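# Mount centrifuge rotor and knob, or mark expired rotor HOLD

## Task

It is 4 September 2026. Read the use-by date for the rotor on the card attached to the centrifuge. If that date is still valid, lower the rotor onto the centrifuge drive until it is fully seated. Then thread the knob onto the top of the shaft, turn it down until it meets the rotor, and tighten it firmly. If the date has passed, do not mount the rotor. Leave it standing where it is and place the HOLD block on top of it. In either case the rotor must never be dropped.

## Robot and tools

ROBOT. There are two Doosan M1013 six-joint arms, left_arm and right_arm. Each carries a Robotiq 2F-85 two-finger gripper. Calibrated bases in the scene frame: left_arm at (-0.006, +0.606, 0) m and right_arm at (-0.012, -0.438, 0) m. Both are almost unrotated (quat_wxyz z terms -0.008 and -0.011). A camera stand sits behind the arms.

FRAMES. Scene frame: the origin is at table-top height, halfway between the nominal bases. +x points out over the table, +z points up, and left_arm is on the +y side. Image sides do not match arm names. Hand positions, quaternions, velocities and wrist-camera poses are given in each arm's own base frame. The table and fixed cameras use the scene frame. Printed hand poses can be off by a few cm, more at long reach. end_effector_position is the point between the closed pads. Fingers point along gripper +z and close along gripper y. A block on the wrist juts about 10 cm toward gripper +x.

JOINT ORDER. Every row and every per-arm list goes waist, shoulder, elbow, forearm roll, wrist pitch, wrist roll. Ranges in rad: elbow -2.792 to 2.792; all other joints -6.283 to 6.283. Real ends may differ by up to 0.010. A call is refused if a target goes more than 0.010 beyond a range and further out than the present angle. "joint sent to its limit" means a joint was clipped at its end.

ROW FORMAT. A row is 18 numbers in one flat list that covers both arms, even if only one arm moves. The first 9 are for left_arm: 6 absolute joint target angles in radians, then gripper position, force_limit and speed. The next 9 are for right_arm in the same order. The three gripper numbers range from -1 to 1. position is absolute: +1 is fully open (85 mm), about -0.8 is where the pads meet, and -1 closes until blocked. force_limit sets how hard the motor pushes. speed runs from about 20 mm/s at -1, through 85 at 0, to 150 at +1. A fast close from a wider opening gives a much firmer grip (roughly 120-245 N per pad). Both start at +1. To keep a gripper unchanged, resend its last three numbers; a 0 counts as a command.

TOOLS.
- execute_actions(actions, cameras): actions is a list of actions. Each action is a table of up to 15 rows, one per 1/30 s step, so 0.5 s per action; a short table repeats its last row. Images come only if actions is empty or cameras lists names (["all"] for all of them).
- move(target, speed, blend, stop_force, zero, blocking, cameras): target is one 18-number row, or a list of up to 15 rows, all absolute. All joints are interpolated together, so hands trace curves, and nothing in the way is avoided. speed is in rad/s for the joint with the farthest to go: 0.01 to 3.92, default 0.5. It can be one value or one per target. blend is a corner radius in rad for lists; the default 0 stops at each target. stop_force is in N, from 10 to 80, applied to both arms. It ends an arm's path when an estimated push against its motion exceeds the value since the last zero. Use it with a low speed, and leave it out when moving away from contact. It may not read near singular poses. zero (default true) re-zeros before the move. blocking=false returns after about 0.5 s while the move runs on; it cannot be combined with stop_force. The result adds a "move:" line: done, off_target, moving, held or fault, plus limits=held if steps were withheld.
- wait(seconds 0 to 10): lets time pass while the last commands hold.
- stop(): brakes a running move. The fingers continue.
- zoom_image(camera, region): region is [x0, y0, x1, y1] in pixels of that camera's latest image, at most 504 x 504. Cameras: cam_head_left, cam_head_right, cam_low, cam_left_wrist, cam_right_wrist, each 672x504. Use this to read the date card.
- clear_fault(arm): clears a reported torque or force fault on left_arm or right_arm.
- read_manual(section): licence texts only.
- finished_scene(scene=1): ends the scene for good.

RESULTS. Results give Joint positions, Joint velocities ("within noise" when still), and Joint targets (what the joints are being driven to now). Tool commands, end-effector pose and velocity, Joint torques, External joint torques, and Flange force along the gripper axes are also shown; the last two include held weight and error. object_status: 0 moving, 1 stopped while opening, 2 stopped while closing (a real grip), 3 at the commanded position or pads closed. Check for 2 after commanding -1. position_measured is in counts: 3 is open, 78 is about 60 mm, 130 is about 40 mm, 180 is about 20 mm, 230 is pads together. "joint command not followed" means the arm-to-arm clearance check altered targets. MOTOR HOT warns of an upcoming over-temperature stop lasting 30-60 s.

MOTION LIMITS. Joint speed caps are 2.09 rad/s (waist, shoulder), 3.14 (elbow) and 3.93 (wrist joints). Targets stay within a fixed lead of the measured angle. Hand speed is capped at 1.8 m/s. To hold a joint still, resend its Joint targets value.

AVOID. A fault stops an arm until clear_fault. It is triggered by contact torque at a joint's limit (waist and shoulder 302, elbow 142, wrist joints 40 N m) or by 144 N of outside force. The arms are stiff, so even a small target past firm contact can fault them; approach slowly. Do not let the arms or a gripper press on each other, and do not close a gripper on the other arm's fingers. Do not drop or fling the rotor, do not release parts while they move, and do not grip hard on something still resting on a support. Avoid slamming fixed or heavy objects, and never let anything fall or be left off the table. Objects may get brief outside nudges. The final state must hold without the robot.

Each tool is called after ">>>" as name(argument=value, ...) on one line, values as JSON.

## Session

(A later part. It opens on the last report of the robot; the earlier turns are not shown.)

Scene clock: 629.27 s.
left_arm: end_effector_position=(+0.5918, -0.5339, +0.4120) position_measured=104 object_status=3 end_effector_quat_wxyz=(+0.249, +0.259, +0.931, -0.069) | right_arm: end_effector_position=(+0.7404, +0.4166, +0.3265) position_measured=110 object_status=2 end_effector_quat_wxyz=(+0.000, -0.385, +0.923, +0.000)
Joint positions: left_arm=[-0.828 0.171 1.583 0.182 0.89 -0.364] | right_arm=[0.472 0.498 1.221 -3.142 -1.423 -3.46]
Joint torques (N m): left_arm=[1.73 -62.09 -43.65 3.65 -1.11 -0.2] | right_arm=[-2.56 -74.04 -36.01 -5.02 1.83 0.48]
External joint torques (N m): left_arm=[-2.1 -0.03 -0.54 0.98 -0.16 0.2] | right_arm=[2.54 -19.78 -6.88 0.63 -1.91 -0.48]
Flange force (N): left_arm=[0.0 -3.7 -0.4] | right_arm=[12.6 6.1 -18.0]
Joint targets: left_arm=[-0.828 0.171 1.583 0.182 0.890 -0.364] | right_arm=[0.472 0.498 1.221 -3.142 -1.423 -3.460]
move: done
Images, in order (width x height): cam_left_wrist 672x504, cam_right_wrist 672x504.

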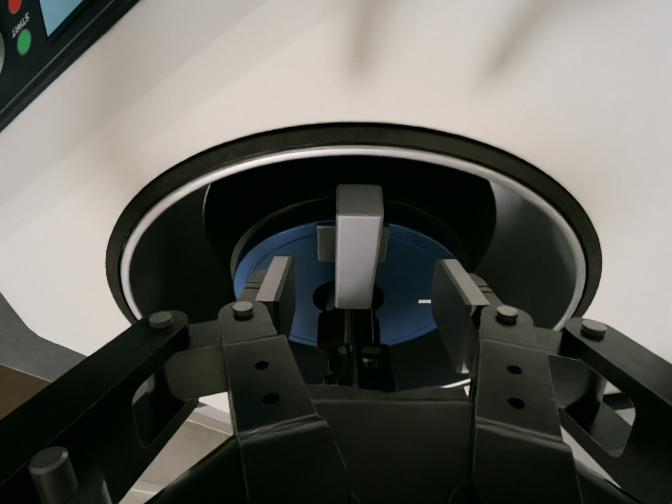

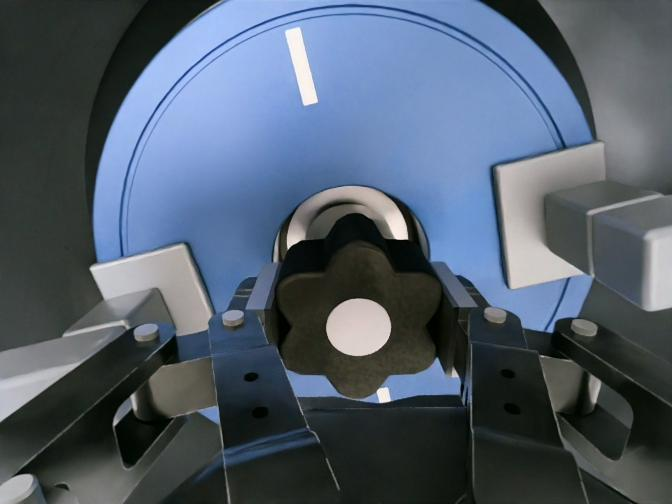

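>>> move(target=[-0.8056,0.3002,1.6033,0.1941,0.7389,-0.3731,0.2,0,-1,0.4719,0.4977,1.2211,-3.1416,-1.4227,-3.46,-1,0,-1], speed=0.08, cameras=["cam_right_wrist","cam_left_wrist"])

Scene clock: 631.80 s.
left_arm: end_effector_position=(+0.6413, -0.5638, +0.3123) position_measured=104 object_status=3 end_effector_quat_wxyz=(+0.249, +0.259, +0.931, -0.069) | right_arm: end_effector_position=(+0.7404, +0.4166, +0.3265) position_measured=110 object_status=2 end_effector_quat_wxyz=(+0.000, -0.385, +0.923, +0.000)
Joint positions: left_arm=[-0.806 0.3 1.603 0.194 0.739 -0.373] | right_arm=[0.472 0.498 1.221 -3.142 -1.423 -3.46]
Joint torques (N m): left_arm=[1.88 -73.84 -42.21 3.47 -1.11 -0.19] | right_arm=[-3.15 -73.82 -35.87 -5.15 1.83 0.48]
External joint torques (N m): left_arm=[-2.02 -0.16 -0.38 0.95 -0.15 0.19] | right_arm=[3.04 -19.37 -6.81 0.77 -1.91 -0.48]
Flange force (N): left_arm=[0.4 -3.3 -0.3] | right_arm=[12.0 6.6 -17.8]
Joint targets: left_arm=[-0.806 0.300 1.603 0.194 0.739 -0.373] | right_arm=[0.472 0.498 1.221 -3.142 -1.423 -3.460]
move: done
Images, in order (width x height): cam_left_wrist 672x504, cam_right_wrist 672x504.

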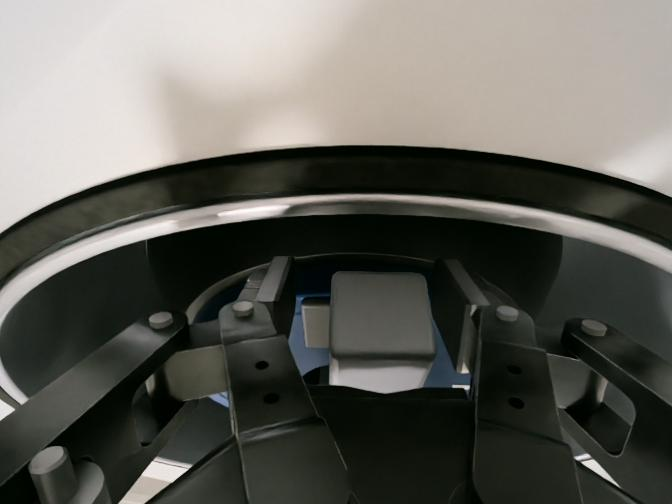

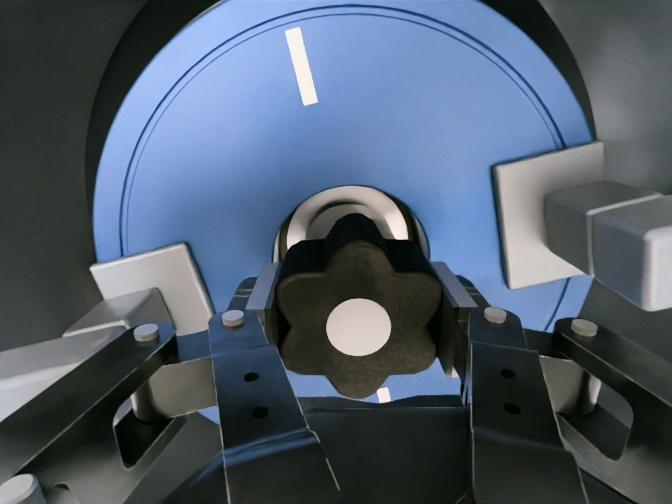

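>>> move(target=[-0.8056,0.3002,1.6033,0.1941,0.7389,-0.3731,-1,-1,-1,0.4719,0.4977,1.2211,-3.1416,-1.4227,-3.46,-1,0,-1], cameras=["cam_right_wrist","cam_left_wrist"])

Scene clock: 633.50 s.
left_arm: end_effector_position=(+0.6413, -0.5639, +0.3125) position_measured=167 object_status=2 end_effector_quat_wxyz=(+0.249, +0.259, +0.931, -0.069) | right_arm: end_effector_position=(+0.7405, +0.4166, +0.3265) position_measured=110 object_status=2 end_effector_quat_wxyz=(+0.000, -0.385, +0.923, +0.000)
Joint positions: left_arm=[-0.806 0.3 1.603 0.194 0.739 -0.373] | right_arm=[0.472 0.498 1.221 -3.142 -1.423 -3.46]
Joint torques (N m): left_arm=[1.42 -77.92 -44.21 3.44 -1.09 -0.14] | right_arm=[-1.44 -74.06 -35.5 -4.56 1.51 0.6]
External joint torques (N m): left_arm=[-1.43 3.98 1.7 0.98 -0.17 0.14] | right_arm=[1.35 -19.13 -7.03 0.2 -1.6 -0.6]
Flange force (N): left_arm=[0.9 -3.1 4.9] | right_arm=[11.9 4.3 -17.5]
Joint targets: left_arm=[-0.806 0.300 1.603 0.194 0.739 -0.373] | right_arm=[0.472 0.498 1.221 -3.142 -1.423 -3.460]
move: done
Images, in order (width x height): cam_left_wrist 672x504, cam_right_wrist 672x504.

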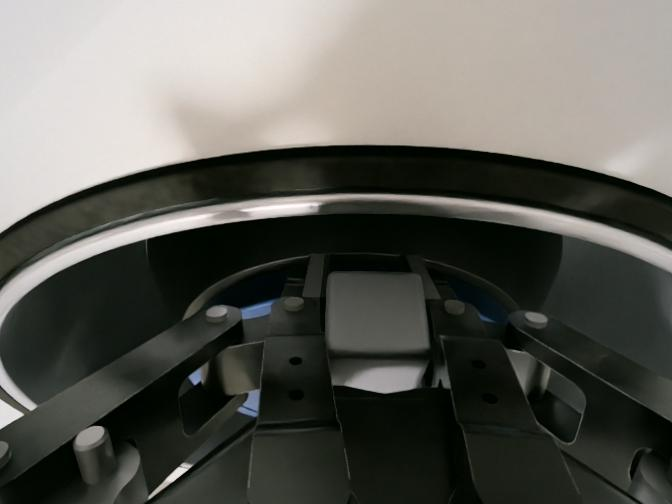

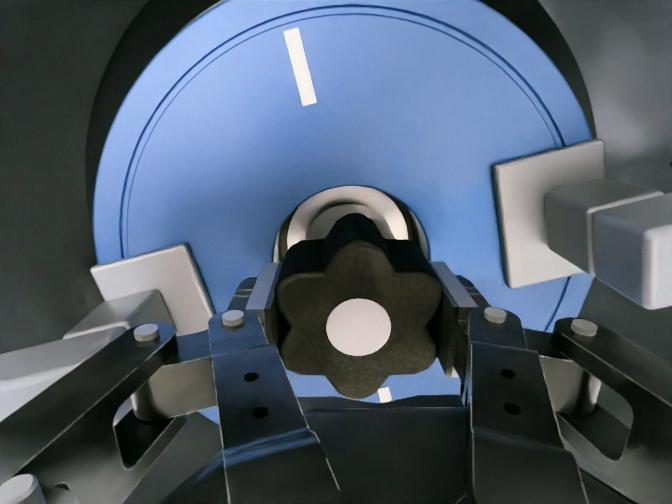

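>>> move(target=[[-0.8056,0.3002,1.6033,0.1941,0.7389,-0.3731,-1,-1,-1,0.4719,0.4977,1.2211,-3.1416,-1.4227,-3.46,0.5,0,-0.5],[-0.8056,0.3002,1.6033,0.1941,0.7389,-0.3731,-1,-1,-1,0.4719,0.4977,1.2211,-3.1416,-1.4227,-5.5544,0.5,0,-0.5],[-0.8056,0.3002,1.6033,0.1941,0.7389,-0.3731,-1,-1,-1,0.4719,0.4977,1.2211,-3.1416,-1.4227,-5.5544,-1,0,-1]], speed=1.5)

>>> move(target=[-0.8056,0.3002,1.6033,0.1941,0.7389,-0.3731,-1,-1,-1,0.4719,0.4977,1.2211,-3.1416,-1.4227,-4.5,-1,0,-1], speed=0.6)

>>> move(target=[-0.8056,0.3002,1.6033,0.1941,0.7389,-0.3731,-1,-1,-1,0.4719,0.4977,1.2211,-3.1416,-1.4227,-3.46,-1,0,-1], speed=0.6, cameras=["cam_right_wrist"])

Scene clock: 638.50 s.
left_arm: end_effector_position=(+0.6413, -0.5639, +0.3125) position_measured=167 object_status=2 end_effector_quat_wxyz=(+0.249, +0.259, +0.931, -0.069) | right_arm: end_effector_position=(+0.7405, +0.4166, +0.3265) position_measured=110 object_status=0 end_effector_quat_wxyz=(+0.000, +0.992, -0.128, +0.000)
Joint positions: left_arm=[-0.806 0.3 1.603 0.194 0.739 -0.373] | right_arm=[0.472 0.498 1.221 -3.142 -1.423 -5.554]
Joint torques (N m): left_arm=[1.99 -77.44 -44.98 3.59 -1.5 -0.25] | right_arm=[1.56 -79.28 -37.2 -3.48 0.41 0.45]
External joint torques (N m): left_arm=[-1.83 3.26 2.25 0.85 0.23 0.25] | right_arm=[-1.63 -14.24 -5.71 -0.93 -0.35 -0.45]
Flange force (N): left_arm=[2.4 -3.0 3.4] | right_arm=[-4.8 8.1 -12.3]
Joint targets: left_arm=[-0.806 0.300 1.603 0.194 0.739 -0.373] | right_arm=[0.472 0.498 1.221 -3.142 -1.423 -5.554]
move: done

Scene clock: 640.63 s.
left_arm: end_effector_position=(+0.6413, -0.5639, +0.3125) position_measured=167 object_status=2 end_effector_quat_wxyz=(+0.249, +0.259, +0.931, -0.069) | right_arm: end_effector_position=(+0.7404, +0.4166, +0.3265) position_measured=110 object_status=2 end_effector_quat_wxyz=(+0.000, +0.793, -0.610, +0.000)
Joint positions: left_arm=[-0.806 0.3 1.603 0.194 0.739 -0.373] | right_arm=[0.472 0.498 1.221 -3.142 -1.423 -4.5]
Joint torques (N m): left_arm=[-0.37 -77.95 -42.22 3 -0.3 -0.24] | right_arm=[-3.83 -71.14 -43.85 -4.58 8.93 0.73]
External joint torques (N m): left_arm=[0.34 3.87 -0.45 1.43 -0.97 0.23] | right_arm=[3.72 -22.29 0.97 0.15 -8.94 -0.73]
Flange force (N): left_arm=[-3.4 -1.5 6.1] | right_arm=[4.6 32.0 -19.2]
Joint targets: left_arm=[-0.806 0.300 1.603 0.194 0.739 -0.373] | right_arm=[0.472 0.498 1.221 -3.142 -1.423 -4.500]
move: done

Scene clock: 642.73 s.
left_arm: end_effector_position=(+0.6413, -0.5639, +0.3125) position_measured=167 object_status=2 end_effector_quat_wxyz=(+0.249, +0.259, +0.931, -0.069) | right_arm: end_effector_position=(+0.7404, +0.4166, +0.3265) position_measured=110 object_status=2 end_effector_quat_wxyz=(+0.000, -0.385, +0.923, +0.000)
Joint positions: left_arm=[-0.806 0.3 1.603 0.194 0.739 -0.373] | right_arm=[0.472 0.498 1.221 -3.142 -1.423 -3.46]
Joint torques (N m): left_arm=[0.01 -79 -41.8 3.08 -0.02 -0.14] | right_arm=[-14.65 -66.71 -41.86 -9.37 9.64 0.7]
External joint torques (N m): left_arm=[-0.02 4.88 -0.9 1.36 -1.25 0.14] | right_arm=[14.55 -27.48 -1.16 4.96 -9.72 -0.7]
Flange force (N): left_arm=[-5.0 -2.5 7.5] | right_arm=[28.4 25.1 -24.9]
Joint targets: left_arm=[-0.806 0.300 1.603 0.194 0.739 -0.373] | right_arm=[0.472 0.498 1.221 -3.142 -1.423 -3.460]
move: done
Images, in order (width x height): cam_right_wrist 672x504.

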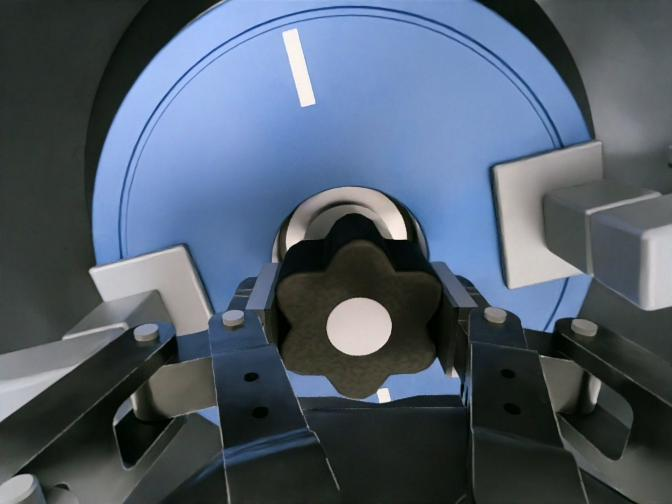

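>>> move(target=[[-0.8056,0.3002,1.6033,0.1941,0.7389,-0.3731,-1,-1,-1,0.4719,0.4977,1.2211,-3.1416,-1.4227,-3.46,0.5,0,-0.5],[-0.8056,0.3002,1.6033,0.1941,0.7389,-0.3731,-1,-1,-1,0.4725,0.4961,1.222,-3.1416,-1.4235,-5.5544,0.5,0,-0.5],[-0.8056,0.3002,1.6033,0.1941,0.7389,-0.3731,-1,-1,-1,0.4725,0.4961,1.222,-3.1416,-1.4235,-5.5544,-1,0,-1]], speed=1.5)

>>> move(target=[-0.8056,0.3002,1.6033,0.1941,0.7389,-0.3731,-1,-1,-1,0.4725,0.4961,1.222,-3.1416,-1.4235,-4.5,-1,0,-1], speed=0.6)

>>> move(target=[-0.8056,0.3002,1.6033,0.1941,0.7389,-0.3731,-1,-1,-1,0.4725,0.4961,1.222,-3.1416,-1.4235,-3.46,-1,0,-1], speed=0.6)

Scene clock: 647.80 s.
left_arm: end_effector_position=(+0.6413, -0.5639, +0.3125) position_measured=167 object_status=2 end_effector_quat_wxyz=(+0.249, +0.259, +0.931, -0.069) | right_arm: end_effector_position=(+0.7394, +0.4167, +0.3274) position_measured=110 object_status=0 end_effector_quat_wxyz=(+0.000, +0.992, -0.128, +0.000)
Joint positions: left_arm=[-0.806 0.3 1.603 0.194 0.739 -0.373] | right_arm=[0.473 0.496 1.222 -3.142 -1.424 -5.554]
Joint torques (N m): left_arm=[2.03 -77.86 -45.28 3.61 -1.52 -0.24] | right_arm=[-0.24 -78.99 -35.98 -4.13 -0.48 0.48]
External joint torques (N m): left_arm=[-2.05 3.66 2.49 0.84 0.24 0.24] | right_arm=[0.15 -14.31 -6.81 -0.27 0.53 -0.48]
Flange force (N): left_arm=[2.6 -3.3 3.9] | right_arm=[-4.8 5.2 -12.4]
Joint targets: left_arm=[-0.806 0.300 1.603 0.194 0.739 -0.373] | right_arm=[0.472 0.496 1.222 -3.142 -1.423 -5.554]
move: done

Scene clock: 649.93 s.
left_arm: end_effector_position=(+0.6413, -0.5639, +0.3125) position_measured=167 object_status=2 end_effector_quat_wxyz=(+0.249, +0.259, +0.931, -0.069) | right_arm: end_effector_position=(+0.7394, +0.4167, +0.3273) position_measured=110 object_status=2 end_effector_quat_wxyz=(+0.000, +0.793, -0.609, +0.000)
Joint positions: left_arm=[-0.806 0.3 1.603 0.194 0.739 -0.373] | right_arm=[0.473 0.496 1.222 -3.142 -1.424 -4.5]
Joint torques (N m): left_arm=[1.82 -76.6 -43.1 3.45 -0.87 -0.26] | right_arm=[-6.03 -88.7 -43.26 -6.3 0.21 0.5]
External joint torques (N m): left_arm=[-2.1 2.45 0.29 0.99 -0.41 0.26] | right_arm=[5.95 -4.75 0.42 1.87 -0.23 -0.5]
Flange force (N): left_arm=[-0.4 -3.8 3.2] | right_arm=[-4.0 10.0 -1.0]
Joint targets: left_arm=[-0.806 0.300 1.603 0.194 0.739 -0.373] | right_arm=[0.472 0.496 1.222 -3.142 -1.423 -4.500]
move: done

Scene clock: 652.03 s.
left_arm: end_effector_position=(+0.6413, -0.5639, +0.3125) position_measured=167 object_status=2 end_effector_quat_wxyz=(+0.249, +0.259, +0.931, -0.069) | right_arm: end_effector_position=(+0.7394, +0.4167, +0.3273) position_measured=110 object_status=2 end_effector_quat_wxyz=(+0.000, -0.385, +0.923, +0.000)
Joint positions: left_arm=[-0.806 0.3 1.603 0.194 0.739 -0.373] | right_arm=[0.473 0.496 1.222 -3.142 -1.423 -3.46]
Joint torques (N m): left_arm=[1.1 -75.7 -42.08 3.18 -0.67 -0.26] | right_arm=[-15.06 -97.71 -44.98 -9.75 -2.37 0.67]
External joint torques (N m): left_arm=[-1.35 1.74 -0.51 1.23 -0.59 0.26] | right_arm=[14.94 5.46 2.67 5.41 2.29 -0.67]
Flange force (N): left_arm=[-1.4 -3.1 2.7] | right_arm=[-5.5 15.9 9.0]
Joint targets: left_arm=[-0.806 0.300 1.603 0.194 0.739 -0.373] | right_arm=[0.472 0.496 1.222 -3.142 -1.423 -3.460]
move: done

>>> move(target=[[-0.8056,0.3002,1.6033,0.1941,0.7389,-0.3731,-1,-1,-1,0.4725,0.4961,1.222,-3.1416,-1.4235,-3.46,0.5,0,-0.5],[-0.8056,0.3002,1.6033,0.1941,0.7389,-0.3731,-1,-1,-1,0.473,0.4968,1.2234,-3.1416,-1.4214,-5.5544,0.5,0,-0.5],[-0.8056,0.3002,1.6033,0.1941,0.7389,-0.3731,-1,-1,-1,0.473,0.4968,1.2234,-3.1416,-1.4214,-5.5544,-1,0,-1]], speed=1.5)

>>> move(target=[-0.8056,0.3002,1.6033,0.1941,0.7389,-0.3731,-1,-1,-1,0.473,0.497,1.2244,-3.1416,-1.4202,-4.5,-1,0,-1], speed=0.8)

>>> move(target=[-0.8056,0.3002,1.6033,0.1941,0.7389,-0.3731,-1,-1,-1,0.473,0.4971,1.2254,-3.1416,-1.4191,-3.46,-1,0,-1], speed=0.8, cameras=["cam_right_wrist"])

Scene clock: 656.60 s.
left_arm: end_effector_position=(+0.6413, -0.5639, +0.3125) position_measured=167 object_status=2 end_effector_quat_wxyz=(+0.249, +0.259, +0.931, -0.069) | right_arm: end_effector_position=(+0.7394, +0.4172, +0.3260) position_measured=110 object_status=0 end_effector_quat_wxyz=(+0.000, +0.992, -0.128, +0.000)
Joint positions: left_arm=[-0.806 0.3 1.603 0.194 0.739 -0.373] | right_arm=[0.473 0.497 1.223 -3.142 -1.421 -5.554]
Joint torques (N m): left_arm=[1.75 -77.94 -45.19 3.56 -1.51 -0.15] | right_arm=[-0.5 -76.1 -35.33 -4.1 0.38 0.54]
External joint torques (N m): left_arm=[-2.09 3.94 2.53 0.86 0.24 0.15] | right_arm=[0.36 -16.95 -7.41 -0.29 -0.32 -0.54]
Flange force (N): left_arm=[2.5 -3.6 4.2] | right_arm=[-6.5 6.6 -15.4]
Joint targets: left_arm=[-0.806 0.300 1.603 0.194 0.739 -0.373] | right_arm=[0.473 0.497 1.223 -3.142 -1.421 -5.554]
move: done

Scene clock: 658.33 s.
left_arm: end_effector_position=(+0.6413, -0.5639, +0.3125) position_measured=167 object_status=2 end_effector_quat_wxyz=(+0.249, +0.259, +0.931, -0.069) | right_arm: end_effector_position=(+0.7394, +0.4172, +0.3253) position_measured=110 object_status=2 end_effector_quat_wxyz=(+0.000, +0.793, -0.609, +0.000)
Joint positions: left_arm=[-0.806 0.3 1.603 0.194 0.739 -0.373] | right_arm=[0.473 0.497 1.224 -3.142 -1.42 -4.5]
Joint torques (N m): left_arm=[1.54 -78.36 -45.67 3.5 -1.57 -0.2] | right_arm=[-1.94 -69.02 -29.37 -4.75 -0.43 0.59]
External joint torques (N m): left_arm=[-1.82 4.28 2.94 0.94 0.29 0.2] | right_arm=[1.86 -24.47 -13.35 0.33 0.4 -0.59]
Flange force (N): left_arm=[3.0 -3.2 4.6] | right_arm=[0.3 7.2 -24.5]
Joint targets: left_arm=[-0.806 0.300 1.603 0.194 0.739 -0.373] | right_arm=[0.473 0.497 1.224 -3.142 -1.420 -4.500]
move: done

Scene clock: 660.03 s.
left_arm: end_effector_position=(+0.6413, -0.5639, +0.3125) position_measured=167 object_status=2 end_effector_quat_wxyz=(+0.249, +0.259, +0.931, -0.069) | right_arm: end_effector_position=(+0.7394, +0.4171, +0.3246) position_measured=110 object_status=2 end_effector_quat_wxyz=(+0.000, -0.385, +0.923, +0.000)
Joint positions: left_arm=[-0.806 0.3 1.603 0.194 0.739 -0.373] | right_arm=[0.473 0.497 1.225 -3.142 -1.419 -3.46]
Joint torques (N m): left_arm=[1.67 -77.98 -46.11 3.6 -1.84 -0.18] | right_arm=[2.22 -63.85 -23.37 -3.14 -2.75 0.65]
External joint torques (N m): left_arm=[-1.67 4.08 3.66 0.81 0.59 0.18] | right_arm=[-2.36 -29.07 -19.17 -1.22 2.67 -0.65]
Flange force (N): left_arm=[4.4 -2.6 4.0] | right_arm=[2.9 -2.9 -30.1]
Joint targets: left_arm=[-0.806 0.300 1.603 0.194 0.739 -0.373] | right_arm=[0.473 0.497 1.225 -3.142 -1.419 -3.460]
move: done
Images, in order (width x height): cam_right_wrist 672x504.

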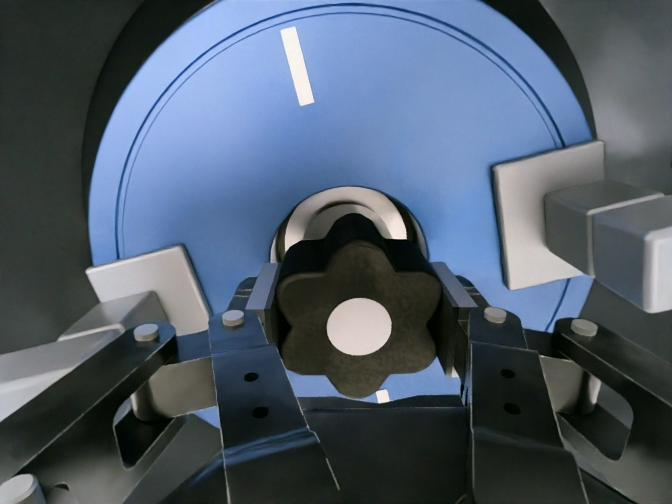

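>>> move(target=[-0.8056,0.3002,1.6033,0.1941,0.7389,-0.3731,-1,-1,-1,0.473,0.4971,1.2254,-3.1416,-1.4191,-2.9,-1,0,-1], speed=0.6)

>>> move(target=[-0.8056,0.3002,1.6033,0.1941,0.7389,-0.3731,-1,-1,-1,0.473,0.4971,1.2254,-3.1416,-1.4191,-2.2,-1,0,-1], speed=0.5, cameras=["cam_left_wrist","cam_head_left","cam_low"])

Scene clock: 663.03 s.
left_arm: end_effector_position=(+0.6413, -0.5639, +0.3125) position_measured=167 object_status=2 end_effector_quat_wxyz=(+0.249, +0.259, +0.931, -0.069) | right_arm: end_effector_position=(+0.7394, +0.4171, +0.3246) position_measured=110 object_status=2 end_effector_quat_wxyz=(+0.000, -0.115, +0.993, +0.000)
Joint positions: left_arm=[-0.806 0.3 1.603 0.194 0.739 -0.373] | right_arm=[0.473 0.497 1.225 -3.142 -1.419 -2.9]
Joint torques (N m): left_arm=[2.38 -76.87 -45.79 3.68 -1.92 -0.26] | right_arm=[3.36 -74.94 -29.24 -2.73 -3.55 0.61]
External joint torques (N m): left_arm=[-2.66 3.04 3.33 0.73 0.66 0.26] | right_arm=[-3.47 -18.35 -13.43 -1.6 3.46 -0.61]
Flange force (N): left_arm=[4.8 -3.6 2.5] | right_arm=[-1.8 -4.5 -17.9]
Joint targets: left_arm=[-0.806 0.300 1.603 0.194 0.739 -0.373] | right_arm=[0.473 0.497 1.225 -3.142 -1.419 -2.900]
move: done

Scene clock: 664.77 s.
left_arm: end_effector_position=(+0.6413, -0.5639, +0.3125) position_measured=167 object_status=2 end_effector_quat_wxyz=(+0.249, +0.259, +0.931, -0.069) | right_arm: end_effector_position=(+0.7394, +0.4171, +0.3246) position_measured=110 object_status=2 end_effector_quat_wxyz=(+0.000, +0.232, +0.973, +0.000)
Joint positions: left_arm=[-0.806 0.3 1.603 0.194 0.739 -0.373] | right_arm=[0.473 0.497 1.225 -3.142 -1.419 -2.2]
Joint torques (N m): left_arm=[2.65 -76.04 -45.69 3.75 -2.16 -0.21] | right_arm=[6.38 -87.97 -36.52 -1.56 -4.38 0.54]
External joint torques (N m): left_arm=[-2.76 2.13 3.18 0.67 0.89 0.21] | right_arm=[-6.4 -6.67 -6.52 -2.76 4.31 -0.54]
Flange force (N): left_arm=[5.2 -3.6 1.1] | right_arm=[-7.6 -3.3 -3.7]
Joint targets: left_arm=[-0.806 0.300 1.603 0.194 0.739 -0.373] | right_arm=[0.473 0.497 1.225 -3.142 -1.419 -2.200]
move: done
Images, in order (width x height): cam_head_left 672x504, cam_low 672x504, cam_left_wrist 672x504.

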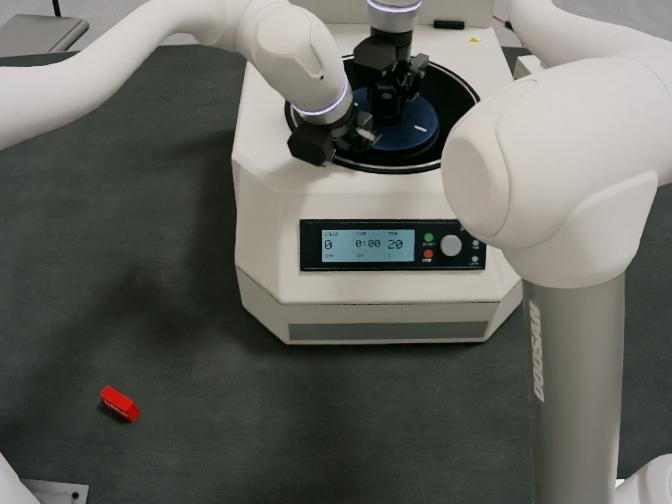

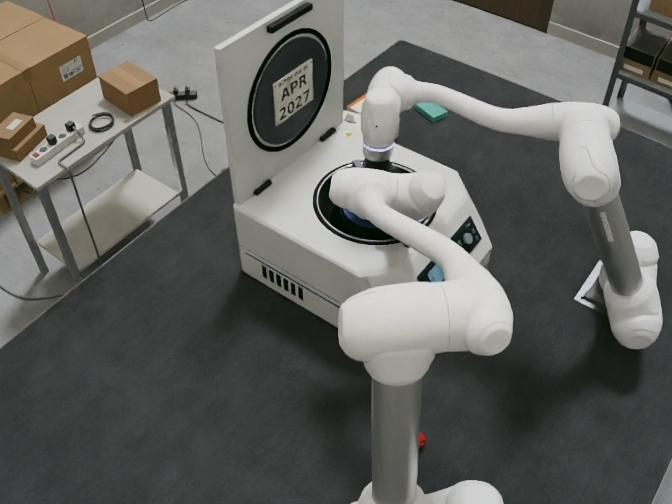

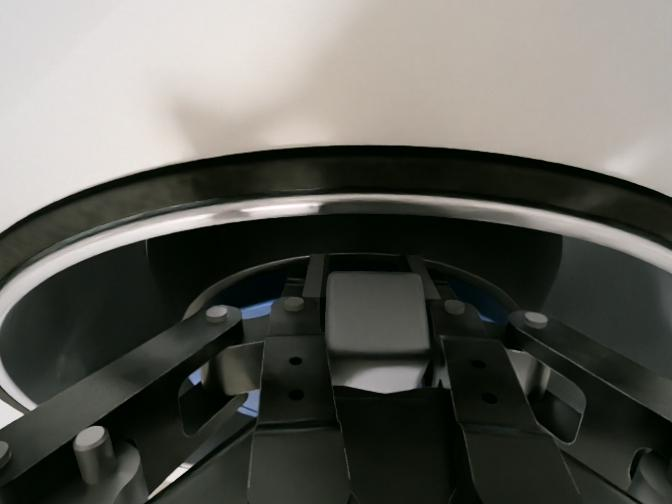

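>>> move(target=[-0.8056,0.3002,1.6033,0.1941,0.7389,-0.3731,-1,-1,-1,0.473,0.4973,1.2268,-3.1416,-1.4175,-0.2,-1,0,-1], speed=0.8)

>>> move(target=[-0.8056,0.3002,1.6033,0.1941,0.7389,-0.3731,-1,-1,-1,0.473,0.4976,1.2282,-3.1416,-1.4158,1.8,-1,0,-1], speed=0.8)

Scene clock: 668.20 s.
left_arm: end_effector_position=(+0.6413, -0.5639, +0.3125) position_measured=167 object_status=2 end_effector_quat_wxyz=(+0.249, +0.259, +0.931, -0.069) | right_arm: end_effector_position=(+0.7394, +0.4171, +0.3237) position_measured=110 object_status=2 end_effector_quat_wxyz=(+0.000, +0.944, +0.330, +0.000)
Joint positions: left_arm=[-0.806 0.3 1.603 0.194 0.739 -0.373] | right_arm=[0.473 0.497 1.227 -3.142 -1.417 -0.2]
Joint torques (N m): left_arm=[1.65 -75.15 -44.33 3.45 -1.68 -0.2] | right_arm=[10.45 -85.96 -41.28 0.24 0.14 0.53]
External joint torques (N m): left_arm=[-1.87 1.07 1.63 0.98 0.4 0.2] | right_arm=[-10.55 -7.74 -1.62 -4.58 -0.08 -0.53]
Flange force (N): left_arm=[3.1 -2.8 0.6] | right_arm=[-11.3 11.4 -4.4]
Joint targets: left_arm=[-0.806 0.300 1.603 0.194 0.739 -0.373] | right_arm=[0.473 0.497 1.227 -3.142 -1.417 -0.200]
move: done

Scene clock: 671.10 s.
left_arm: end_effector_position=(+0.6413, -0.5639, +0.3125) position_measured=167 object_status=2 end_effector_quat_wxyz=(+0.249, +0.259, +0.931, -0.069) | right_arm: end_effector_position=(+0.7394, +0.4171, +0.3226) position_measured=110 object_status=2 end_effector_quat_wxyz=(+0.000, +0.788, -0.616, +0.000)
Joint positions: left_arm=[-0.806 0.3 1.603 0.194 0.739 -0.373] | right_arm=[0.473 0.498 1.228 -3.142 -1.416 1.8]
Joint torques (N m): left_arm=[1.94 -75.07 -42.78 3.53 -1 -0.15] | right_arm=[-1.74 -86.7 -40.35 -4.81 -0.7 0.51]
External joint torques (N m): left_arm=[-2.23 1.11 0.18 0.89 -0.27 0.15] | right_arm=[1.68 -7.16 -2.57 0.37 0.68 -0.51]
Flange force (N): left_arm=[0.6 -3.7 1.4] | right_arm=[0.3 6.2 -4.4]
Joint targets: left_arm=[-0.806 0.300 1.603 0.194 0.739 -0.373] | right_arm=[0.473 0.498 1.228 -3.142 -1.416 1.800]
move: done

>>> move(target=[-0.8056,0.3002,1.6033,0.1941,0.7389,-0.3731,-1,-1,-1,0.473,0.4981,1.2312,-3.1416,-1.4123,6.1,-1,0,-1], speed=1.0, cameras=["cam_right_wrist"])

Scene clock: 676.07 s.
left_arm: end_effector_position=(+0.6413, -0.5639, +0.3125) position_measured=167 object_status=2 end_effector_quat_wxyz=(+0.249, +0.259, +0.931, -0.069) | right_arm: end_effector_position=(+0.7394, +0.4171, +0.3206) position_measured=110 object_status=2 end_effector_quat_wxyz=(+0.000, +0.947, +0.322, +0.000)
Joint positions: left_arm=[-0.806 0.3 1.603 0.194 0.739 -0.373] | right_arm=[0.473 0.498 1.231 -3.142 -1.412 6.1]
Joint torques (N m): left_arm=[1.59 -75.43 -44.45 3.52 -1.67 -0.23] | right_arm=[10.2 -81.68 -38.45 0.19 0.19 0.55]
External joint torques (N m): left_arm=[-2.08 1.62 1.96 0.88 0.41 0.23] | right_arm=[-10.25 -12.12 -4.41 -4.53 -0.12 -0.55]
Flange force (N): left_arm=[3.3 -3.0 1.2] | right_arm=[-11.2 11.3 -9.6]
Joint targets: left_arm=[-0.806 0.300 1.603 0.194 0.739 -0.373] | right_arm=[0.473 0.498 1.231 -3.142 -1.412 6.100]
move: done
Images, in order (width x height): cam_right_wrist 672x504.

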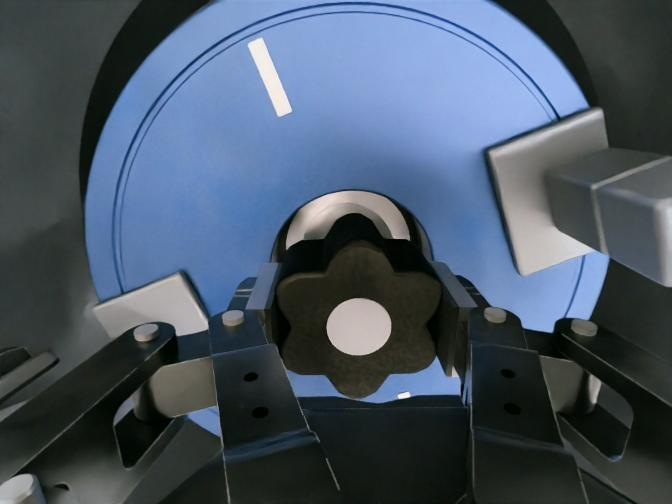

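>>> move(target=[[-0.8056,0.3002,1.6033,0.1941,0.7389,-0.3731,-1,-1,-1,0.473,0.4981,1.2312,-3.1416,-1.4123,6.1,0.4,0,-0.5],[-0.8056,0.3002,1.6033,0.1941,0.7389,-0.3731,-1,-1,-1,0.473,0.4981,1.2312,-3.1416,-1.4123,-5.4192,0.4,0,-0.5],[-0.8056,0.3002,1.6033,0.1941,0.7389,-0.3731,-1,-1,-1,0.473,0.4981,1.2312,-3.1416,-1.4123,-5.4192,-1,0,-1]], speed=2.2)

>>> move(target=[-0.8056,0.3002,1.6033,0.1941,0.7389,-0.3731,-1,-1,-1,0.473,0.4988,1.2352,-3.1416,-1.4076,0.34,-1,0,-1], speed=1.2)

Scene clock: 691.03 s.
left_arm: end_effector_position=(+0.6413, -0.5639, +0.3125) position_measured=167 object_status=2 end_effector_quat_wxyz=(+0.249, +0.259, +0.931, -0.069) | right_arm: end_effector_position=(+0.7394, +0.4171, +0.3206) position_measured=110 object_status=0 end_effector_quat_wxyz=(+0.000, +0.981, -0.194, +0.000)
Joint positions: left_arm=[-0.806 0.3 1.603 0.194 0.739 -0.373] | right_arm=[0.473 0.498 1.231 -3.142 -1.412 -5.419]
Joint torques (N m): left_arm=[1.91 -76.23 -43.95 3.52 -1.38 -0.17] | right_arm=[0.68 -81.31 -38.2 -3.89 0.29 0.52]
External joint torques (N m): left_arm=[-1.88 2.29 1.43 0.9 0.12 0.17] | right_arm=[-0.81 -12.08 -4.56 -0.52 -0.25 -0.52]
Flange force (N): left_arm=[1.8 -3.2 2.4] | right_arm=[-4.0 7.6 -10.0]
Joint targets: left_arm=[-0.806 0.300 1.603 0.194 0.739 -0.373] | right_arm=[0.473 0.498 1.231 -3.142 -1.412 -5.419]
move: done

Scene clock: 693.77 s.
left_arm: end_effector_position=(+0.6432, -0.5609, +0.3123) position_measured=167 object_status=2 end_effector_quat_wxyz=(+0.249, +0.259, +0.931, -0.067) | right_arm: end_effector_position=(+0.7393, +0.4171, +0.3193) position_measured=110 object_status=2 end_effector_quat_wxyz=(+0.000, -0.035, +0.999, +0.000)
Joint positions: left_arm=[-0.803 0.3 1.604 0.198 0.741 -0.373] | right_arm=[0.473 0.498 1.233 -3.142 -1.41 -2.739]
Joint torques (N m): left_arm=[-104.2 -55.22 -52.79 -17.03 -13.03 -4.61] | right_arm=[3.34 -53.56 -13.72 10.45 -4 28.31]
External joint torques (N m): left_arm=[103.7 -18.7 10.14 21.45 11.76 4.61] | right_arm=[-3.44 -40.36 -29.01 -14.78 3.91 -28.31]
External joint torques when the fault began: left_arm=[104.7 -13.79 7.74 21.85 10.5 2.97]
Flange force (N): left_arm=[3.1 136.0 -15.0] | right_arm=[-17.9 -32.9 -44.9]
Flange force when the fault began (N): left_arm=[-5.0 131.7 -7.1]
Joint targets: left_arm=[-0.805 0.300 1.603 0.195 0.739 -0.373] | right_arm=[0.473 0.498 1.233 -3.142 -1.410 -2.739]
Tool commands: left_gripper/position=-1.0 left_gripper/force_limit=-1.0 left_gripper/speed=-1.0 right_gripper/position=-1.0 right_gripper/force_limit=+0.0 right_gripper/speed=-1.0
FORCE FAULT: contact force on the left arm reached its limit, and that arm stopped. The contact can be on any part of that arm, not only on its tool. That arm's remaining commands of this call were not run. That arm is still stopped at the end of this call. While its stop runs, that arm takes no new command, but its gripper still runs the gripper command that each later call begins with.
CLEAR FAULT: the left arm stays stopped until you call clear_fault(arm="left_arm").
move: fault (left_arm), off_target (right_arm; braked at the fault stop of left_arm); right_arm: the wrist roll is farthest, 3.079 rad from its target

>>> move(target=[-0.803,0.3,1.604,0.198,0.741,-0.373,-1,-1,-1,0.473,0.498,1.2324,-3.1416,-1.4112,-2.755,-1,0,-1], speed=0.05, cameras=["all"])

Scene clock: 695.20 s.
left_arm: end_effector_position=(+0.6429, -0.5612, +0.3123) position_measured=167 object_status=2 end_effector_quat_wxyz=(+0.249, +0.259, +0.931, -0.067) | right_arm: end_effector_position=(+0.7392, +0.4171, +0.3199) position_measured=110 object_status=2 end_effector_quat_wxyz=(+0.000, -0.043, +0.999, +0.000)
Joint positions: left_arm=[-0.803 0.3 1.604 0.197 0.741 -0.373] | right_arm=[0.473 0.498 1.232 -3.142 -1.411 -2.755]
Joint torques (N m): left_arm=[-88.16 -56.1 -50.15 -14.08 -11.2 -3.65] | right_arm=[6.1 -81.27 -26.09 9.17 -7.62 23.77]
External joint torques (N m): left_arm=[88.02 -18.06 7.36 18.52 9.92 3.65] | right_arm=[-6.19 -12.43 -16.68 -13.5 7.54 -23.77]
Flange force (N): left_arm=[2.4 114.9 -15.2] | right_arm=[-27.4 -26.3 -14.1]
Joint targets: left_arm=[-0.805 0.300 1.603 0.195 0.739 -0.373] | right_arm=[0.473 0.498 1.232 -3.142 -1.411 -2.755]
Tool commands: left_gripper/position=-1.0 left_gripper/force_limit=-1.0 left_gripper/speed=-1.0 right_gripper/position=-1.0 right_gripper/force_limit=+0.0 right_gripper/speed=-1.0
FORCE FAULT, CONTINUED: the left arm was still stopped when this call began, by the force fault that an earlier result reported. That arm ran no command of this call. That arm is still stopped at the end of this call. While its stop runs, that arm takes no new command, but its gripper still runs the gripper command that each later call begins with.
CLEAR FAULT: the left arm stays stopped until you call clear_fault(arm="left_arm").
move: fault (left_arm)

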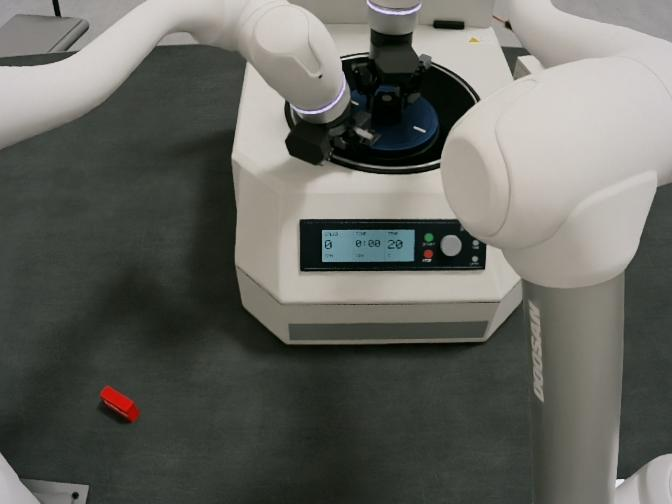

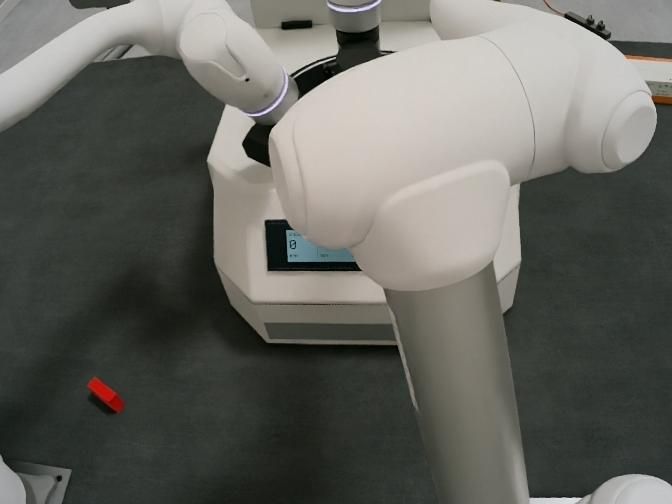

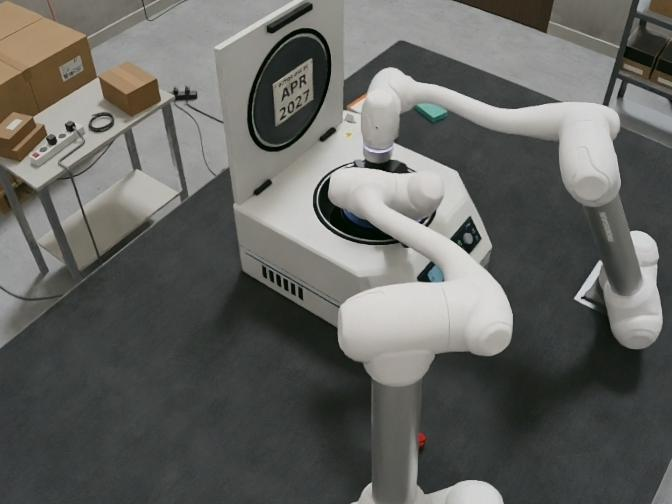

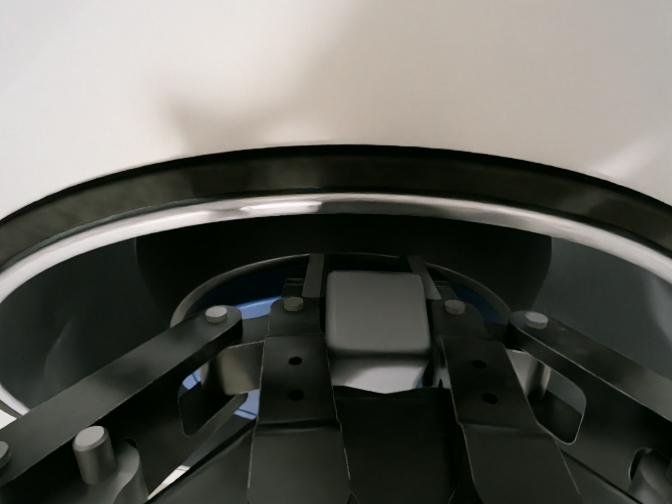

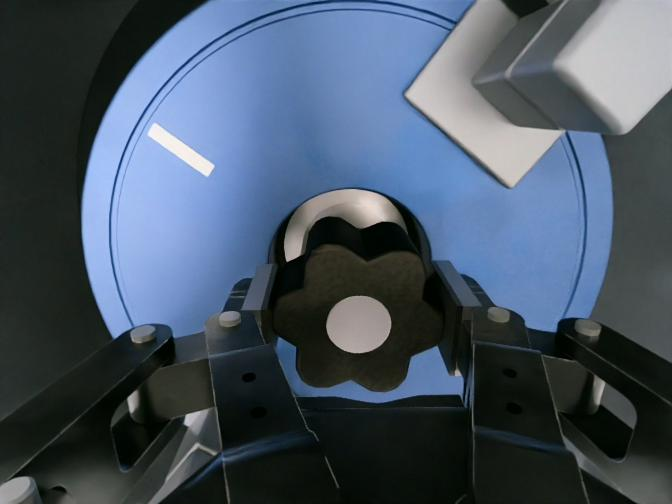

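>>> zoom_image(camera="cam_right_wrist", region=[250, 160, 450, 310])

>>> zoom_image(camera="cam_head_left", region=[320, 40, 460, 180])

Scaled by 2.520 from the camera's 672x504 image, which has a finer 960x720 frame.

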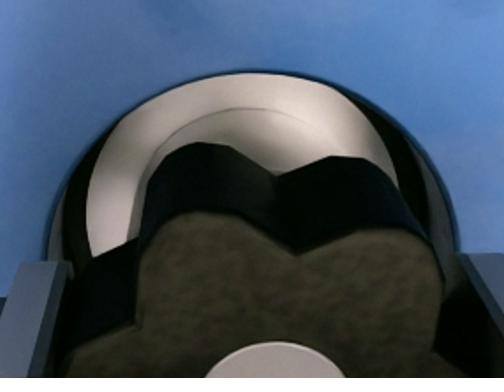

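Scaled by 3.600 from the camera's 672x504 image, which has a finer 960x720 frame.

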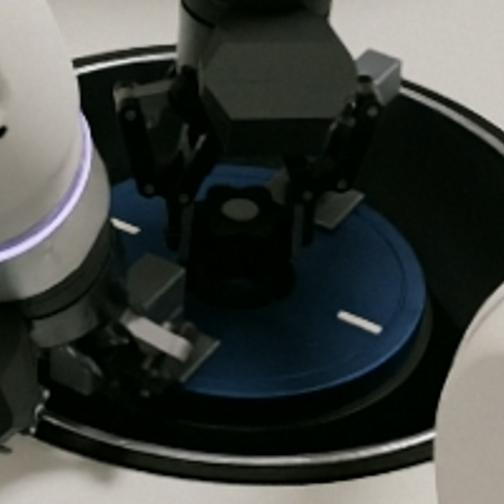

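>>> move(target=[-0.803,0.3,1.604,0.198,0.741,-0.373,-1,-1,-1,0.473,0.498,1.2316,-3.1416,-1.412,-2.81,-1,0,-1], speed=0.05)

Scene clock: 697.97 s.
left_arm: end_effector_position=(+0.6422, -0.5622, +0.3124) position_measured=167 object_status=2 end_effector_quat_wxyz=(+0.249, +0.259, +0.931, -0.068) | right_arm: end_effector_position=(+0.7393, +0.4171, +0.3204) position_measured=110 object_status=2 end_effector_quat_wxyz=(+0.000, -0.071, +0.998, +0.000)
Joint positions: left_arm=[-0.804 0.3 1.604 0.196 0.74 -0.373] | right_arm=[0.473 0.498 1.232 -3.142 -1.412 -2.81]
Joint torques (N m): left_arm=[-36.7 -63.87 -46.98 -3.77 -6.51 -0.86] | right_arm=[11.75 -110.42 -38.4 3.95 -11.61 8.9]
External joint torques (N m): left_arm=[36.83 -10.09 4.45 8.19 5.25 0.86] | right_arm=[-11.88 16.95 -4.22 -8.27 11.53 -8.9]
Flange force (N): left_arm=[6.2 47.4 -10.7] | right_arm=[-35.1 -12.6 17.9]
Joint targets: left_arm=[-0.805 0.300 1.603 0.195 0.739 -0.373] | right_arm=[0.473 0.498 1.232 -3.142 -1.412 -2.810]
Tool commands: left_gripper/position=-1.0 left_gripper/force_limit=-1.0 left_gripper/speed=-1.0 right_gripper/position=-1.0 right_gripper/force_limit=+0.0 right_gripper/speed=-1.0
FORCE FAULT, CONTINUED: the left arm was still stopped when this call began, by the force fault that an earlier result reported. That arm ran no command of this call. That arm is still stopped at the end of this call. While its stop runs, that arm takes no new command, but its gripper still runs the gripper command that each later call begins with.
CLEAR FAULT: the left arm stays stopped until you call clear_fault(arm="left_arm").
move: fault (left_arm)

>>> move(target=[-0.804,0.3,1.604,0.196,0.74,-0.373,-1,-1,-1,0.473,0.498,1.2322,-3.1416,-1.4114,-2.84,-1,0,-1], speed=0.05)

>>> clear_fault(arm="left_arm")

Scene clock: 699.07 s.
left_arm: end_effector_position=(+0.6418, -0.5628, +0.3124) position_measured=167 object_status=2 end_effector_quat_wxyz=(+0.249, +0.259, +0.931, -0.069) | right_arm: end_effector_position=(+0.7393, +0.4171, +0.3201) position_measured=110 object_status=2 end_effector_quat_wxyz=(+0.000, -0.086, +0.996, +0.000)
Joint positions: left_arm=[-0.805 0.3 1.604 0.195 0.74 -0.373] | right_arm=[0.473 0.498 1.232 -3.142 -1.411 -2.84]
Joint torques (N m): left_arm=[-5.53 -67.31 -43.93 2.2 -3.42 -0.08] | right_arm=[13.48 -95.98 -27.62 1.37 -12.43 1.93]
External joint torques (N m): left_arm=[5.48 -6.7 1.33 2.23 2.16 0.07] | right_arm=[-13.53 2.84 -14.92 -5.68 12.35 -1.93]
Flange force (N): left_arm=[6.7 7.5 -9.4] | right_arm=[-35.9 -6.6 0.5]
Joint targets: left_arm=[-0.805 0.300 1.603 0.195 0.739 -0.373] | right_arm=[0.473 0.498 1.232 -3.142 -1.411 -2.840]
Tool commands: left_gripper/position=-1.0 left_gripper/force_limit=-1.0 left_gripper/speed=-1.0 right_gripper/position=-1.0 right_gripper/force_limit=+0.0 right_gripper/speed=-1.0
FORCE FAULT, CONTINUED: the left arm was still stopped when this call began, by the force fault that an earlier result reported. That arm ran no command of this call. That arm is still stopped at the end of this call. While its stop runs, that arm takes no new command, but its gripper still runs the gripper command that each later call begins with.
CLEAR FAULT: the left arm stays stopped until you call clear_fault(arm="left_arm").
move: fault (left_arm)

Scene clock: 699.17 s.
left_arm: end_effector_position=(+0.6418, -0.5628, +0.3124) position_measured=167 object_status=2 end_effector_quat_wxyz=(+0.249, +0.259, +0.931, -0.069) | right_arm: end_effector_position=(+0.7392, +0.4171, +0.3201) position_measured=110 object_status=2 end_effector_quat_wxyz=(+0.000, -0.086, +0.996, +0.000)
Joint positions: left_arm=[-0.805 0.3 1.604 0.195 0.74 -0.373] | right_arm=[0.473 0.498 1.232 -3.142 -1.411 -2.84]
Joint torques (N m): left_arm=[-5.52 -67.49 -44.01 2.29 -3.47 -0.04] | right_arm=[13.43 -95.51 -27.11 1.35 -12.51 1.9]
External joint torques (N m): left_arm=[5.67 -6.49 1.46 2.13 2.21 0.03] | right_arm=[-13.49 2.04 -15.55 -5.67 12.43 -1.9]
Flange force (N): left_arm=[6.6 7.8 -9.2] | right_arm=[-36.0 -6.4 -0.4]
Joint targets: left_arm=[-0.805 0.300 1.604 0.195 0.740 -0.373] | right_arm=[0.473 0.498 1.232 -3.142 -1.411 -2.840]
Tool commands: left_gripper/position=-1.0 left_gripper/force_limit=-1.0 left_gripper/speed=-1.0 right_gripper/position=-1.0 right_gripper/force_limit=+0.0 right_gripper/speed=-1.0
FORCE FAULT, CONTINUED: the left arm's stop, for the force fault that an earlier result reported, is over. The call counts as one of the actions that you can send in this scene. That arm's target is now where it stood when the stop ended, not its last command. That arm accepts commands again.
CLEAR FAULT: your call cleared the left arm's force fault. If the contact force or a joint's load stays at its limit, that arm stops again.

>>> move(target=[-0.805,0.3,1.604,0.195,0.74,-0.373,-1,-1,-1,0.473,0.498,1.2322,-3.1416,-1.4114,-2.84,0.5,0,-1], cameras=["cam_right_wrist","cam_left_wrist"])

>>> zoom_image(camera="cam_right_wrist", region=[230, 150, 470, 400])

Scene clock: 700.87 s.
left_arm: end_effector_position=(+0.6414, -0.5629, +0.3121) position_measured=167 object_status=2 end_effector_quat_wxyz=(+0.249, +0.259, +0.931, -0.069) | right_arm: end_effector_position=(+0.7392, +0.4171, +0.3201) position_measured=66 object_status=0 end_effector_quat_wxyz=(+0.000, -0.086, +0.996, +0.000)
Joint positions: left_arm=[-0.805 0.3 1.604 0.195 0.74 -0.373] | right_arm=[0.473 0.498 1.232 -3.142 -1.411 -2.84]
Joint torques (N m): left_arm=[0.54 -63.9 -33.27 2.91 0.52 -0.15] | right_arm=[0.45 -88.93 -42.73 -3.74 -0.16 0.45]
External joint torques (N m): left_arm=[-0.62 -10.04 -9.29 1.51 -1.78 0.15] | right_arm=[-0.55 -4.6 0.11 -0.59 0.07 -0.45]
Flange force (N): left_arm=[-8.3 -2.1 -10.0] | right_arm=[7.3 -3.9 -1.0]
Joint targets: left_arm=[-0.805 0.300 1.604 0.195 0.740 -0.373] | right_arm=[0.473 0.498 1.232 -3.142 -1.411 -2.840]
move: done
Images, in order (width x height): cam_left_wrist 672x504, cam_right_wrist 672x504.

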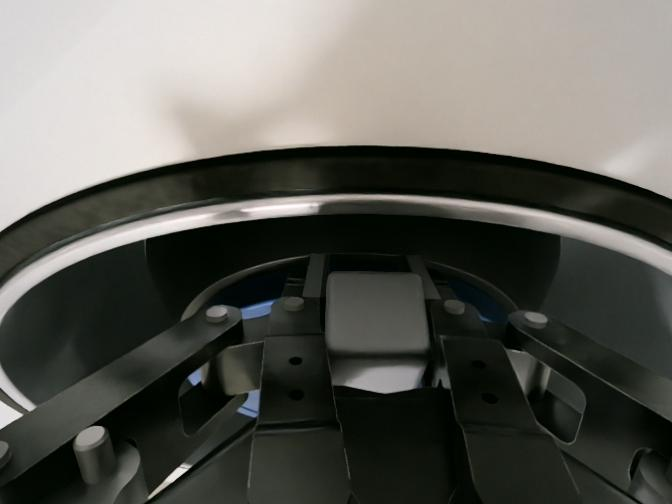

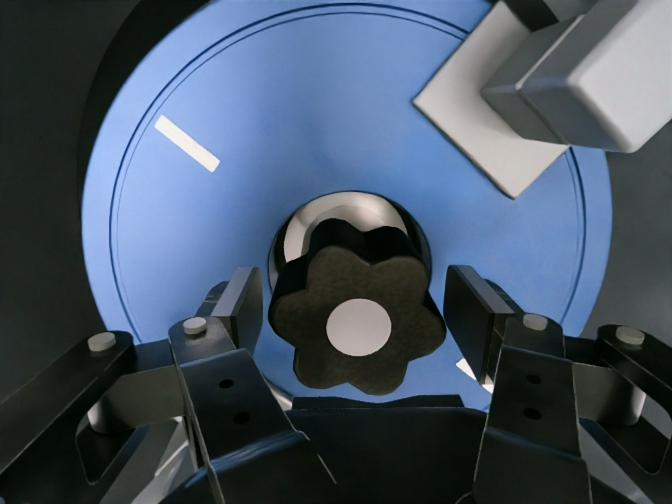

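Scaled by 2.016 from the camera's 672x504 image, which has a finer 960x720 frame.

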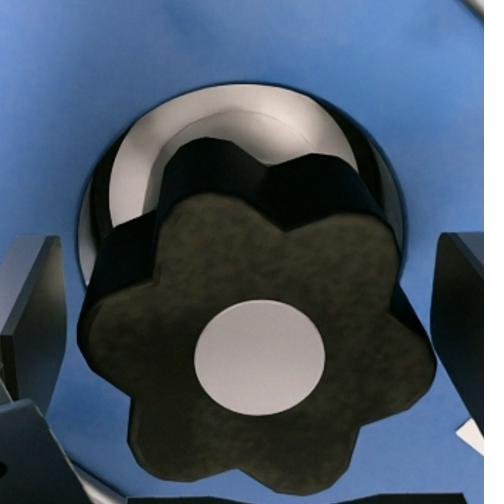

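>>> move(target=[[-0.805,0.3,1.604,0.195,0.74,-0.373,-1,-1,-1,0.473,0.498,1.2322,-3.1416,-1.4114,-3.17,0.5,0,-1],[-0.805,0.3,1.604,0.195,0.74,-0.373,-1,-1,-1,0.473,0.498,1.2322,-3.1416,-1.4114,-3.17,-1,0,-1]], cameras=["cam_right_wrist"])

Scene clock: 704.03 s.
left_arm: end_effector_position=(+0.6414, -0.5629, +0.3120) position_measured=167 object_status=2 end_effector_quat_wxyz=(+0.249, +0.259, +0.931, -0.069) | right_arm: end_effector_position=(+0.7393, +0.4171, +0.3201) position_measured=109 object_status=0 end_effector_quat_wxyz=(+0.000, -0.248, +0.969, +0.000)
Joint positions: left_arm=[-0.805 0.3 1.604 0.195 0.74 -0.373] | right_arm=[0.473 0.498 1.232 -3.142 -1.411 -3.17]
Joint torques (N m): left_arm=[-2.53 -60.99 -33.53 2.14 -0.22 -0.3] | right_arm=[7.33 -74.76 -36.09 -0.72 1.53 1.46]
External joint torques (N m): left_arm=[2.45 -13.09 -9.16 2.29 -1.04 0.3] | right_arm=[-7.43 -19.21 -6.7 -3.65 -1.62 -1.46]
Flange force (N): left_arm=[-6.5 2.4 -13.9] | right_arm=[13.9 -10.6 -17.3]
Joint targets: left_arm=[-0.805 0.300 1.604 0.195 0.740 -0.373] | right_arm=[0.473 0.498 1.232 -3.142 -1.411 -3.170]
move: done
Images, in order (width x height): cam_right_wrist 672x504.

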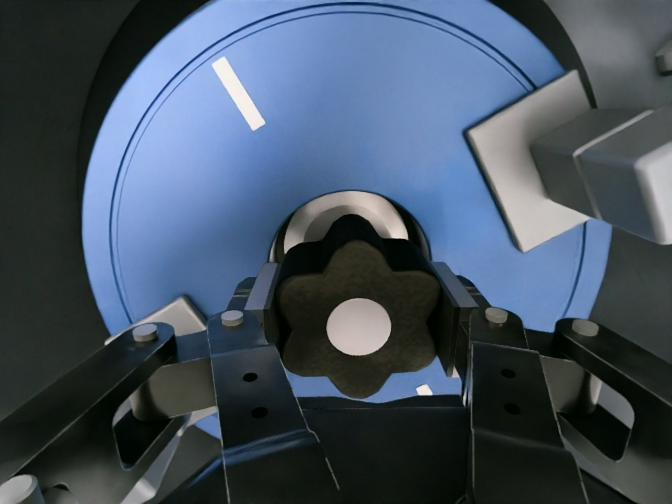

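>>> move(target=[-0.805,0.3,1.604,0.195,0.74,-0.373,-1,-1,-1,0.473,0.498,1.2322,-3.1416,-1.4114,-3.12,-1,0,-1], speed=0.1)

Scene clock: 705.17 s.
left_arm: end_effector_position=(+0.6415, -0.5628, +0.3120) position_measured=167 object_status=2 end_effector_quat_wxyz=(+0.249, +0.259, +0.931, -0.068) | right_arm: end_effector_position=(+0.7393, +0.4171, +0.3201) position_measured=109 object_status=2 end_effector_quat_wxyz=(+0.000, -0.224, +0.975, +0.000)
Joint positions: left_arm=[-0.805 0.3 1.604 0.195 0.74 -0.373] | right_arm=[0.473 0.498 1.232 -3.142 -1.411 -3.12]
Joint torques (N m): left_arm=[-41.64 -54.96 -35.55 -5.46 -3.83 -0.93] | right_arm=[2.72 -74.56 -33.95 1.57 0.06 9.59]
External joint torques (N m): left_arm=[41.51 -18.93 -6.96 9.87 2.57 0.93] | right_arm=[-2.84 -19.17 -8.87 -5.94 -0.14 -9.59]
Flange force (N): left_arm=[-8.8 51.3 -17.2] | right_arm=[8.9 -15.2 -17.8]
Joint targets: left_arm=[-0.805 0.300 1.604 0.195 0.740 -0.373] | right_arm=[0.473 0.498 1.232 -3.142 -1.411 -3.120]
move: done


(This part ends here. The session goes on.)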